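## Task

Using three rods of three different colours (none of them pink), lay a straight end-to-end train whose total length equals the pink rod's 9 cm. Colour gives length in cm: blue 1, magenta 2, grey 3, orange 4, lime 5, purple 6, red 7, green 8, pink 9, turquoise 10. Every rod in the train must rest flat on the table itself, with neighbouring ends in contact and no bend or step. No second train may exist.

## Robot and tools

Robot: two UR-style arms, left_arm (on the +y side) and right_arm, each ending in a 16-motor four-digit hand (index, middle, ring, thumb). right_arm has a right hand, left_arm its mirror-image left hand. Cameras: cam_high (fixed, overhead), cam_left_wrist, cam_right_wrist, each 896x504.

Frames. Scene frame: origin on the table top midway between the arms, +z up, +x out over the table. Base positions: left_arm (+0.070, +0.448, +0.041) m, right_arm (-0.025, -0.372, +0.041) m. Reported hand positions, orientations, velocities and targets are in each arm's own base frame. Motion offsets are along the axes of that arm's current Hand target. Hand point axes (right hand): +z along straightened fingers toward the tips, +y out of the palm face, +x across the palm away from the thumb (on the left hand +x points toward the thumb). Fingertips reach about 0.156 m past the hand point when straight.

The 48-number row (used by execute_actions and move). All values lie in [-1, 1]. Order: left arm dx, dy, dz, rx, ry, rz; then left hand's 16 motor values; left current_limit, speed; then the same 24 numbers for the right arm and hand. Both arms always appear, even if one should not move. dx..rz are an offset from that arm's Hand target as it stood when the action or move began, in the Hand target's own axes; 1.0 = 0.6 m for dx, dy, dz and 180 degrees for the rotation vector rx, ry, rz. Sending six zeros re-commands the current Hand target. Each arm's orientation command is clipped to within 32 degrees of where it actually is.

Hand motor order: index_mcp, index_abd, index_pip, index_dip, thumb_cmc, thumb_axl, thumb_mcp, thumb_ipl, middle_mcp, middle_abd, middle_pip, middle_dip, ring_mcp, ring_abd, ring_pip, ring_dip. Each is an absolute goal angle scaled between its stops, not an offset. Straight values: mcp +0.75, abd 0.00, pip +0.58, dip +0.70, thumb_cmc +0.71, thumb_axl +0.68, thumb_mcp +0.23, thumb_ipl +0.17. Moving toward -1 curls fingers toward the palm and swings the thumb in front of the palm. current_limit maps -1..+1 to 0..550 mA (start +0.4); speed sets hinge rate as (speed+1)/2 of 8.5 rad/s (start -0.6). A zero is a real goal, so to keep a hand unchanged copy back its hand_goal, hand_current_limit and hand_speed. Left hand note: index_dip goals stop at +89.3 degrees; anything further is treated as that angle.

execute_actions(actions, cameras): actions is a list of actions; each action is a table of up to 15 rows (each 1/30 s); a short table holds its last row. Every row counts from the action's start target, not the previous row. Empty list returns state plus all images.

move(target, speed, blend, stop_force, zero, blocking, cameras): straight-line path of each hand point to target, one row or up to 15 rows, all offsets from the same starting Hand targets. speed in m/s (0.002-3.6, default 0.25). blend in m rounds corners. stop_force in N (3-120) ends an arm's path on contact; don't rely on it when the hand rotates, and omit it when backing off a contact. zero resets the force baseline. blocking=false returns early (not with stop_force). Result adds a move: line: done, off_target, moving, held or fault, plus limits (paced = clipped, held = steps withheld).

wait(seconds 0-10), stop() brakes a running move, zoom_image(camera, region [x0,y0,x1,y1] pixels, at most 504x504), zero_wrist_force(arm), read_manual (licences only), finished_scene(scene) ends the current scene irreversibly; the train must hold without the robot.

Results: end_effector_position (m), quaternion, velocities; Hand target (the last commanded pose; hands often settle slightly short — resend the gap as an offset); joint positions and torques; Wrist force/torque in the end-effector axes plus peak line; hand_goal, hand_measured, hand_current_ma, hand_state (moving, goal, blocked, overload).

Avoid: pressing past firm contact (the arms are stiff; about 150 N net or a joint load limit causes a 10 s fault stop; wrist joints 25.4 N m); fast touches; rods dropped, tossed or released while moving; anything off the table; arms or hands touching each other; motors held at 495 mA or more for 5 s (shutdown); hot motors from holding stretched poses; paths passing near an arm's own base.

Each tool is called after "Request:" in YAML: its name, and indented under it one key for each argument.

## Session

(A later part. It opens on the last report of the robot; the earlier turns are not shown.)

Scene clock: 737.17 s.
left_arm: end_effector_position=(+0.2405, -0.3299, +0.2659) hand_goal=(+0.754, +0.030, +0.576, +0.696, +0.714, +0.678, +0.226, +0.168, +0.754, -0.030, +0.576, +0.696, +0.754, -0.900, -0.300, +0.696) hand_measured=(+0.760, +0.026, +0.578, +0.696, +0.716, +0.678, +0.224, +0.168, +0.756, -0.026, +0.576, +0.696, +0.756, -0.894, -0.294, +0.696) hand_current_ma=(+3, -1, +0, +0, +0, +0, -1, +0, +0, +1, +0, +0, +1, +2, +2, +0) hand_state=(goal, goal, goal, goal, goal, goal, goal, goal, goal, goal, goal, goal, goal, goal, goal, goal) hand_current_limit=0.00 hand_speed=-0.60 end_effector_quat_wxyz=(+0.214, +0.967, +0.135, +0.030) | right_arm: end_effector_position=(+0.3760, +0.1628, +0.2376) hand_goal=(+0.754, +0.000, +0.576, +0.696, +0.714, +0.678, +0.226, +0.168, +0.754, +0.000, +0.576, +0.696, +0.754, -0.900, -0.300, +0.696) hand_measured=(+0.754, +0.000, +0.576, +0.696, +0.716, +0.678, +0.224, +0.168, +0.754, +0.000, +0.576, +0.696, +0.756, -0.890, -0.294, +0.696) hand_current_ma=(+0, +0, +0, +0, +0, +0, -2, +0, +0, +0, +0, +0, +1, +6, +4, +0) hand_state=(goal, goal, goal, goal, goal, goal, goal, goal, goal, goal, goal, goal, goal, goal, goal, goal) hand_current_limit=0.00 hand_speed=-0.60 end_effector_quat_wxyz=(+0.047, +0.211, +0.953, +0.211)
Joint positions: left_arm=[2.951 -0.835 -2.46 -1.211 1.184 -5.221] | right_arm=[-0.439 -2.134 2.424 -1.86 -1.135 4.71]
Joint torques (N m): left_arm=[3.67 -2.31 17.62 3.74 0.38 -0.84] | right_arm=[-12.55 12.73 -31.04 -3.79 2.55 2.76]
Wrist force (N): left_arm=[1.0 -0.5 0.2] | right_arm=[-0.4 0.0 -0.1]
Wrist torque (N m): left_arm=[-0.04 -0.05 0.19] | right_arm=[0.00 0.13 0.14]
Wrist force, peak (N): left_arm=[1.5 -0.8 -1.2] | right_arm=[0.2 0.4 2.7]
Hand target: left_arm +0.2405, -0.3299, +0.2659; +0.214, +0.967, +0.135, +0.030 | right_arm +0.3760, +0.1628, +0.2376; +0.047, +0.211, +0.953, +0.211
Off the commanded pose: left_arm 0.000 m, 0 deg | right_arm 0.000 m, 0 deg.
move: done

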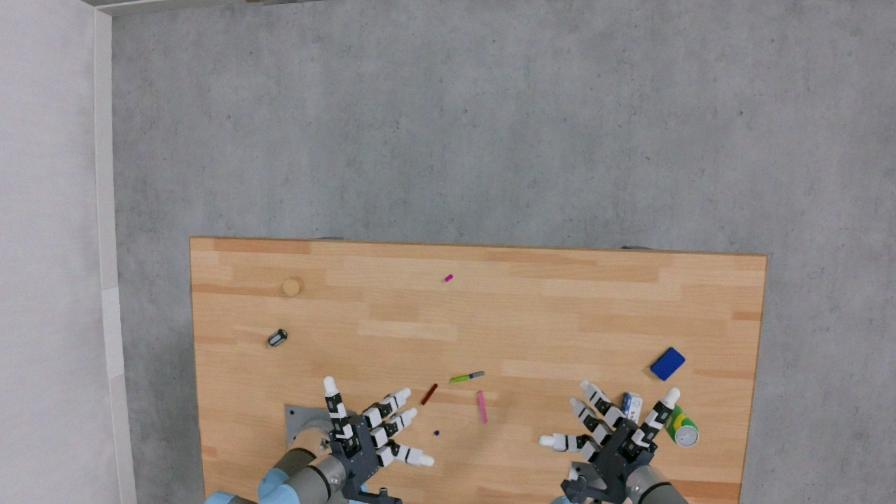

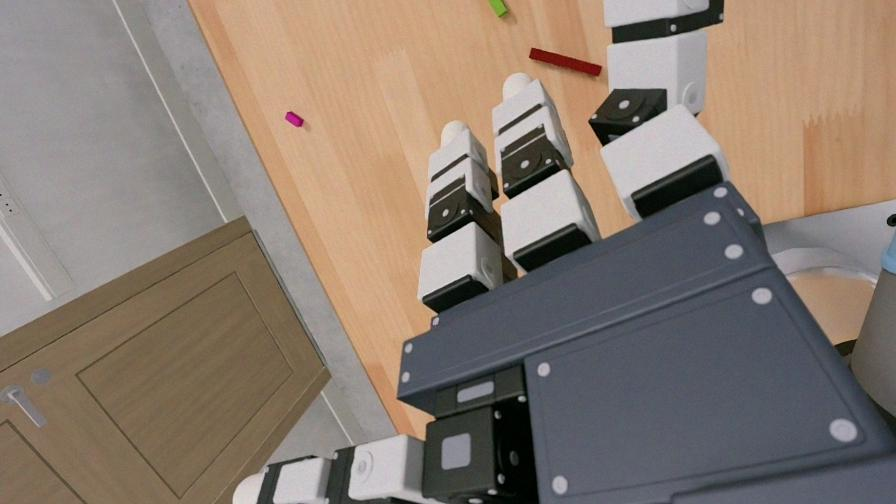

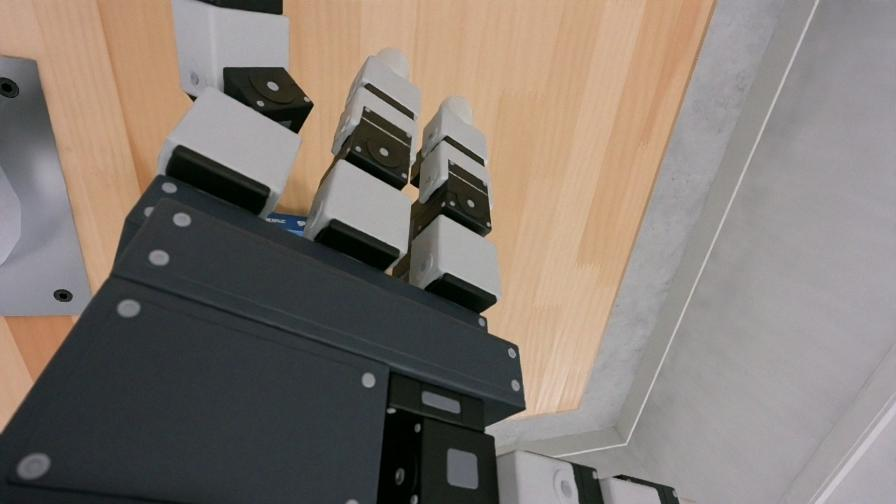

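Request:
move:
  target: [0, 0, 0, 0, 0, 0, 0.754, 0.03, 0.576, 0.696, 0.714, 0.678, 0.226, 0.168, 0.754, -0.03, 0.576, 0.696, 0.754, -0.9, -0.3, 0.696, 0.0, -0.6, -0.1072, 0.0588, 0.2343, 0, 0, 0, 0.754, 0, 0.576, 0.696, 0.714, 0.678, 0.226, 0.168, 0.754, 0, 0.576, 0.696, 0.754, -0.9, -0.3, 0.696, 0.0, -0.6]
  speed: 0.15
  cameras: ["all"]

Request:
move:
  target: [0, 0, 0, 0, 0, 0, 0.754, 0.03, 0.576, 0.696, 0.714, 0.678, 0.226, 0.168, 0.754, -0.03, 0.576, 0.696, 0.754, -0.9, -0.3, 0.696, 0.0, -0.6, 0, -0.0282, 0.0604, 0, 0, 0, 0.754, 0, 0.576, 0.696, 0.714, 0.678, 0.226, 0.168, 0.754, 0, 0.576, 0.696, 0.754, -0.9, -0.3, 0.696, 0.0, -0.6]
  speed: 0.01
  stop_force: 3
  cameras: ["all"]

Request:
zoom_image:
  camera: "cam_right_wrist"
  region: [340, 20, 540, 180]

Request:
zoom_image:
  camera: "cam_high"
  region: [510, 290, 610, 390]

Scene clock: 749.00 s.
left_arm: end_effector_position=(+0.2405, -0.3299, +0.2659) hand_goal=(+0.754, +0.030, +0.576, +0.696, +0.714, +0.678, +0.226, +0.168, +0.754, -0.030, +0.576, +0.696, +0.754, -0.900, -0.300, +0.696) hand_measured=(+0.760, +0.026, +0.578, +0.696, +0.716, +0.678, +0.224, +0.168, +0.756, -0.026, +0.576, +0.696, +0.756, -0.894, -0.294, +0.696) hand_current_ma=(+3, -1, +0, +0, +0, +0, -1, +0, +0, +1, +0, +0, +1, +2, +2, +0) hand_state=(goal, goal, goal, goal, goal, goal, goal, goal, goal, goal, goal, goal, goal, goal, goal, goal) hand_current_limit=0.00 hand_speed=-0.60 end_effector_quat_wxyz=(+0.214, +0.967, +0.135, +0.030) | right_arm: end_effector_position=(+0.4730, +0.2184, +0.1251) hand_goal=(+0.754, +0.000, +0.576, +0.696, +0.714, +0.678, +0.226, +0.168, +0.754, +0.000, +0.576, +0.696, +0.754, -0.900, -0.300, +0.696) hand_measured=(+0.754, +0.000, +0.576, +0.696, +0.716, +0.678, +0.224, +0.168, +0.754, +0.000, +0.576, +0.696, +0.756, -0.892, -0.294, +0.696) hand_current_ma=(+0, +0, +0, +0, +0, +0, -2, +0, +0, +0, +0, +0, +1, +5, +4, +0) hand_state=(goal, goal, goal, goal, goal, goal, goal, goal, goal, goal, goal, goal, goal, goal, goal, goal) hand_current_limit=0.00 hand_speed=-0.60 end_effector_quat_wxyz=(+0.047, +0.211, +0.953, +0.211)
Joint positions: left_arm=[2.951 -0.835 -2.46 -1.21 1.184 -5.221] | right_arm=[-0.17 -1.542 2.421 -2.573 -1.152 5.006]
Joint torques (N m): left_arm=[-5.32 -6.21 18.86 4.17 0.28 -0.67] | right_arm=[-11 -13.22 -7.81 -3.73 2.16 -2.46]
Wrist force (N): left_arm=[1.2 -0.4 0.0] | right_arm=[-0.6 -0.4 0.1]
Wrist torque (N m): left_arm=[-0.03 -0.08 0.20] | right_arm=[-0.09 0.11 0.20]
Wrist force, peak (N): left_arm=[1.6 -0.2 -0.1] | right_arm=[0.0 -0.1 -1.6]
Hand target: left_arm +0.2405, -0.3299, +0.2659; +0.214, +0.967, +0.135, +0.030 | right_arm +0.4730, +0.2183, +0.1251; +0.047, +0.211, +0.953, +0.211
Off the commanded pose: left_arm 0.000 m, 0 deg | right_arm 0.000 m, 0 deg.
move: done

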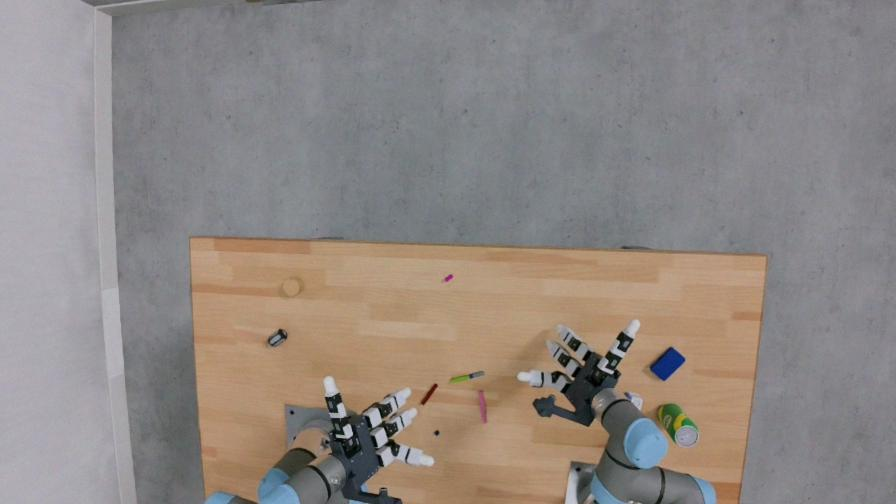

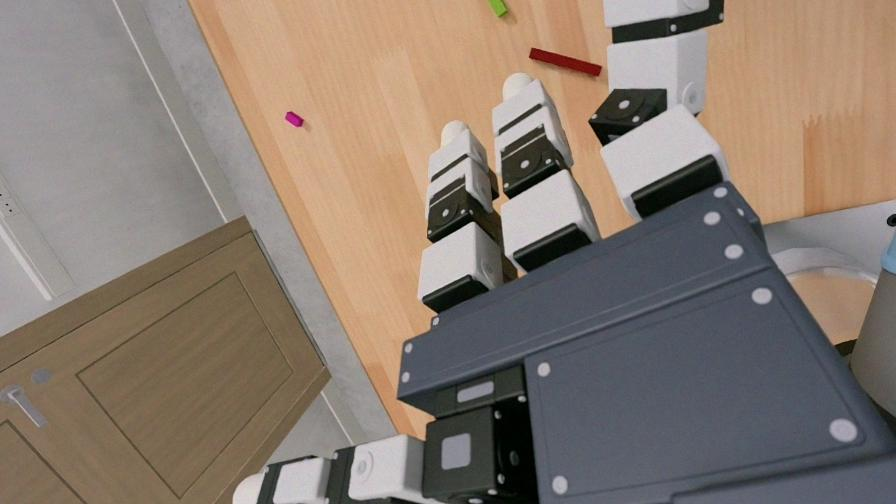

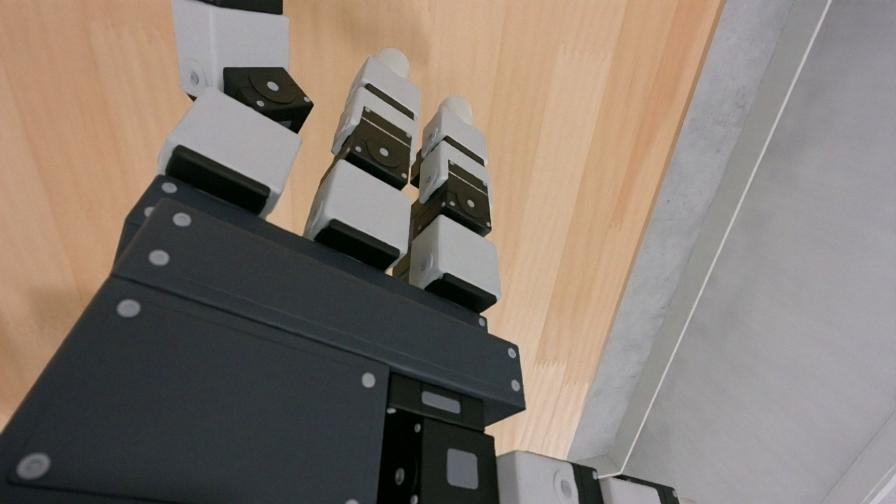

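Scene clock: 752.27 s.
left_arm: end_effector_position=(+0.2405, -0.3299, +0.2659) hand_goal=(+0.754, +0.030, +0.576, +0.696, +0.714, +0.678, +0.226, +0.168, +0.754, -0.030, +0.576, +0.696, +0.754, -0.900, -0.300, +0.696) hand_measured=(+0.760, +0.026, +0.578, +0.696, +0.716, +0.678, +0.224, +0.168, +0.756, -0.026, +0.576, +0.696, +0.756, -0.894, -0.294, +0.696) hand_current_ma=(+3, -1, +0, +0, +0, +0, -1, +0, +0, +1, +0, +0, +1, +2, +2, +0) hand_state=(goal, goal, goal, goal, goal, goal, goal, goal, goal, goal, goal, goal, goal, goal, goal, goal) hand_current_limit=0.00 hand_speed=-0.60 end_effector_quat_wxyz=(+0.214, +0.967, +0.135, +0.030) | right_arm: end_effector_position=(+0.4731, +0.2183, +0.1034) hand_goal=(+0.754, +0.000, +0.576, +0.696, +0.714, +0.678, +0.226, +0.168, +0.754, +0.000, +0.576, +0.696, +0.754, -0.900, -0.300, +0.696) hand_measured=(+0.754, +0.000, +0.576, +0.696, +0.716, +0.678, +0.224, +0.168, +0.754, +0.000, +0.576, +0.696, +0.756, -0.892, -0.294, +0.696) hand_current_ma=(+0, +0, +0, +0, +0, +0, -2, +0, +0, +0, +0, +0, +1, +5, +4, +0) hand_state=(goal, goal, goal, goal, goal, goal, goal, goal, goal, goal, goal, goal, goal, goal, goal, goal) hand_current_limit=0.00 hand_speed=-0.60 end_effector_quat_wxyz=(+0.047, +0.211, +0.953, +0.211)
Joint positions: left_arm=[2.951 -0.835 -2.46 -1.21 1.184 -5.221] | right_arm=[-0.17 -1.479 2.443 -2.658 -1.152 5.005]
Joint torques (N m): left_arm=[-7.75 -8.93 17.38 4.04 0.25 -0.73] | right_arm=[-5.06 -33.14 -22.77 -3.99 1.54 -2.48]
Wrist force (N): left_arm=[1.3 -0.3 0.0] | right_arm=[-0.2 0.1 -2.6]
Wrist torque (N m): left_arm=[-0.01 -0.09 0.21] | right_arm=[0.09 0.07 0.23]
Wrist force, peak (N): left_arm=[1.5 -0.1 -0.2] | right_arm=[0.0 0.7 -9.5]
Hand target: left_arm +0.2405, -0.3299, +0.2659; +0.214, +0.967, +0.135, +0.030 | right_arm +0.4731, +0.2183, +0.1034; +0.047, +0.211, +0.953, +0.211 (not the last commanded pose)
Off the commanded pose: left_arm 0.000 m, 0 deg | right_arm 0.018 m, 0 deg.
move: contact (right_arm)

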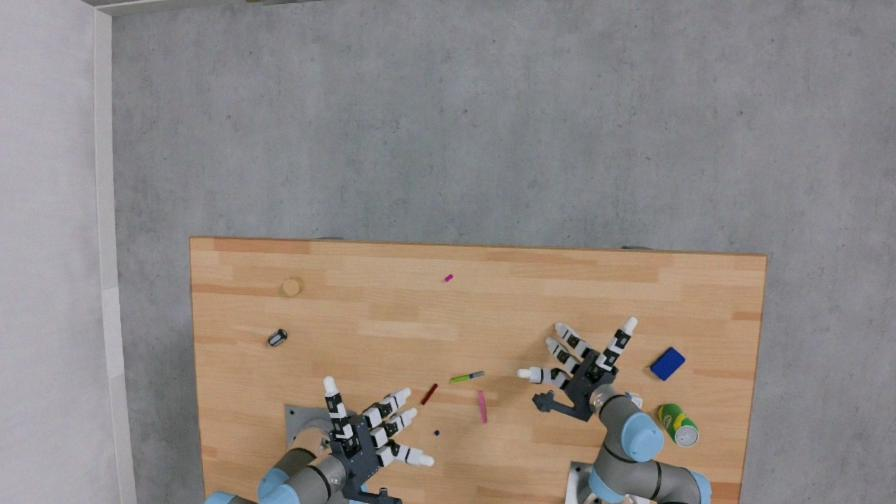

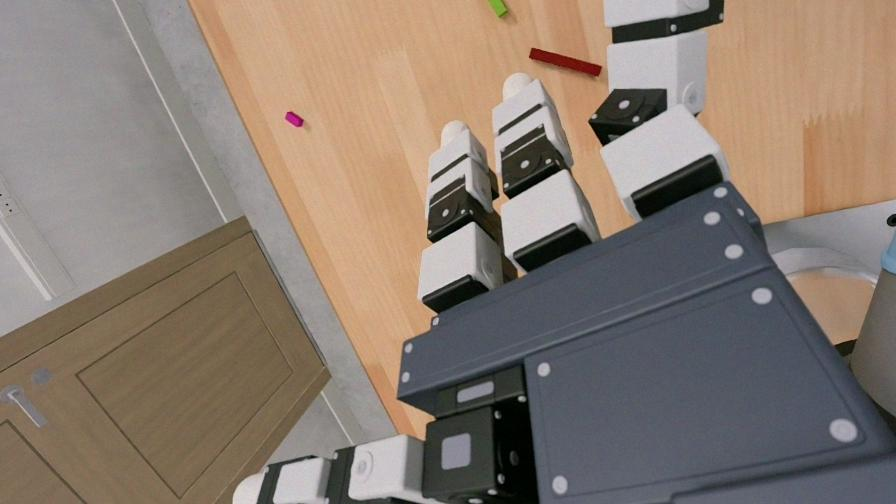

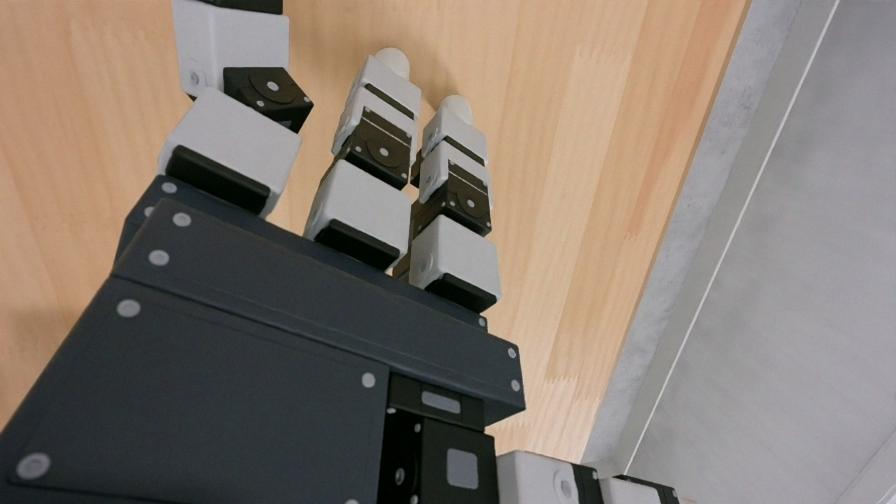

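Scaled by 2.520.

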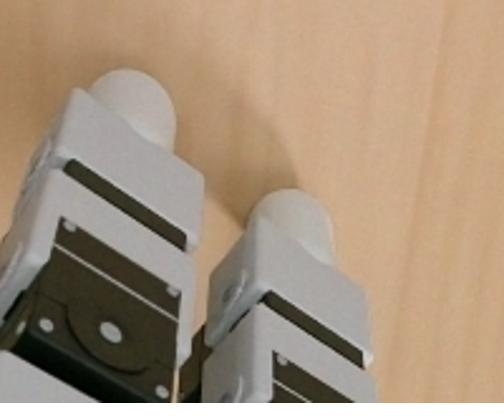

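Scaled by 5.040.

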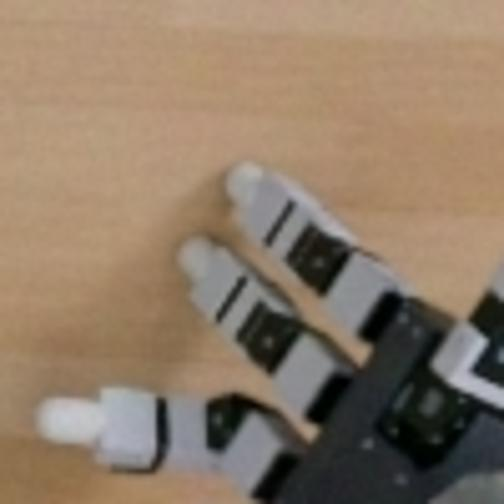

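Request:
move:
  target: [0, 0, 0, 0, 0, 0, 0.754, 0.03, 0.576, 0.696, 0.714, 0.678, 0.226, 0.168, 0.754, -0.03, 0.576, 0.696, 0.754, -0.9, -0.3, 0.696, 0.0, -0.6, 0, 0.0704, -0.1511, 0, 0, 0, 0.754, 0, 0.576, 0.696, 0.714, 0.678, 0.226, 0.168, 0.754, 0, 0.576, 0.696, 0.754, -0.9, -0.3, 0.696, 0.0, -0.6]
  speed: 0.15
  cameras: ["cam_high"]

Request:
zoom_image:
  camera: "cam_high"
  region: [440, 355, 500, 395]

Scene clock: 769.73 s.
left_arm: end_effector_position=(+0.2405, -0.3299, +0.2659) hand_goal=(+0.754, +0.030, +0.576, +0.696, +0.714, +0.678, +0.226, +0.168, +0.754, -0.030, +0.576, +0.696, +0.754, -0.900, -0.300, +0.696) hand_measured=(+0.760, +0.026, +0.578, +0.696, +0.716, +0.678, +0.224, +0.168, +0.756, -0.026, +0.576, +0.696, +0.756, -0.894, -0.294, +0.696) hand_current_ma=(+3, -1, +0, +0, +0, +0, -1, +0, +0, +1, +0, +0, +1, +2, +2, +0) hand_state=(goal, goal, goal, goal, goal, goal, goal, goal, goal, goal, goal, goal, goal, goal, goal, goal) hand_current_limit=0.00 hand_speed=-0.60 end_effector_quat_wxyz=(+0.214, +0.967, +0.135, +0.030) | right_arm: end_effector_position=(+0.4730, +0.2184, +0.2034) hand_goal=(+0.754, +0.000, +0.576, +0.696, +0.714, +0.678, +0.226, +0.168, +0.754, +0.000, +0.576, +0.696, +0.754, -0.900, -0.300, +0.696) hand_measured=(+0.756, +0.000, +0.576, +0.696, +0.716, +0.678, +0.224, +0.168, +0.754, +0.000, +0.576, +0.696, +0.756, -0.892, -0.294, +0.696) hand_current_ma=(+0, +0, +0, +0, +1, +0, -2, +0, +0, +0, +0, +0, +1, +5, +4, +0) hand_state=(goal, goal, goal, goal, goal, goal, goal, goal, goal, goal, goal, goal, goal, goal, goal, goal) hand_current_limit=0.00 hand_speed=-0.60 end_effector_quat_wxyz=(+0.047, +0.211, +0.953, +0.211)
Joint positions: left_arm=[2.951 -0.835 -2.46 -1.21 1.184 -5.221] | right_arm=[-0.17 -1.719 2.313 -2.288 -1.152 5.005]
Joint torques (N m): left_arm=[-7.98 -11.28 18.45 4.03 0.47 -0.56] | right_arm=[-11.64 -9.25 -16.27 -1.42 -1.42 -0.82]
Wrist force (N): left_arm=[1.2 -0.2 0.0] | right_arm=[-0.2 -0.8 0.0]
Wrist torque (N m): left_arm=[0.01 -0.08 0.20] | right_arm=[-0.12 0.07 0.20]
Wrist force, peak (N): left_arm=[1.5 -0.4 0.0] | right_arm=[-0.1 0.2 -2.8]
Hand target: left_arm +0.2405, -0.3299, +0.2659; +0.214, +0.967, +0.135, +0.030 | right_arm +0.4730, +0.2184, +0.2034; +0.047, +0.211, +0.953, +0.211
Off the commanded pose: left_arm 0.000 m, 0 deg | right_arm 0.000 m, 0 deg.
move: done
Images, in order (width x height): cam_high 896x504.

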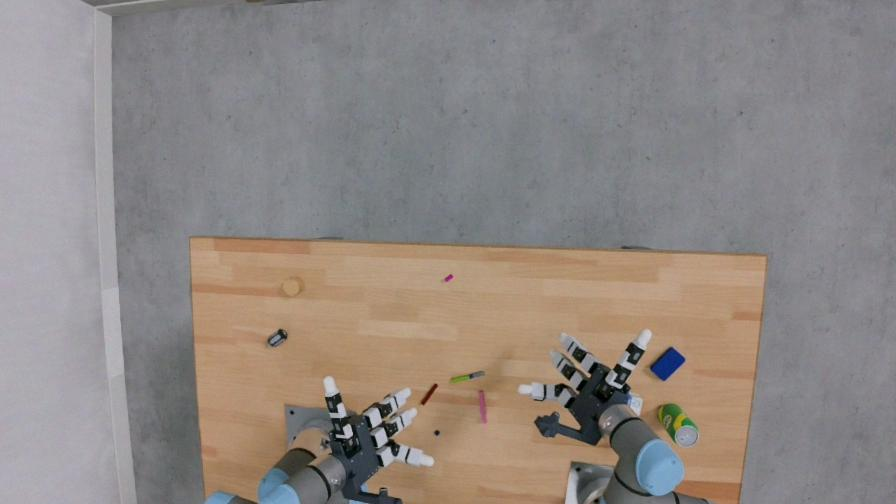

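Scaled by 8.400.

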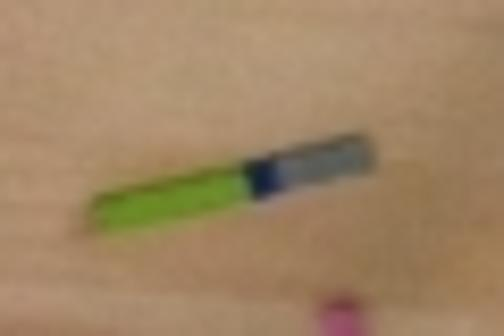

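Request:
finished_scene:
  scene: 1

The scene is finished: the task was done.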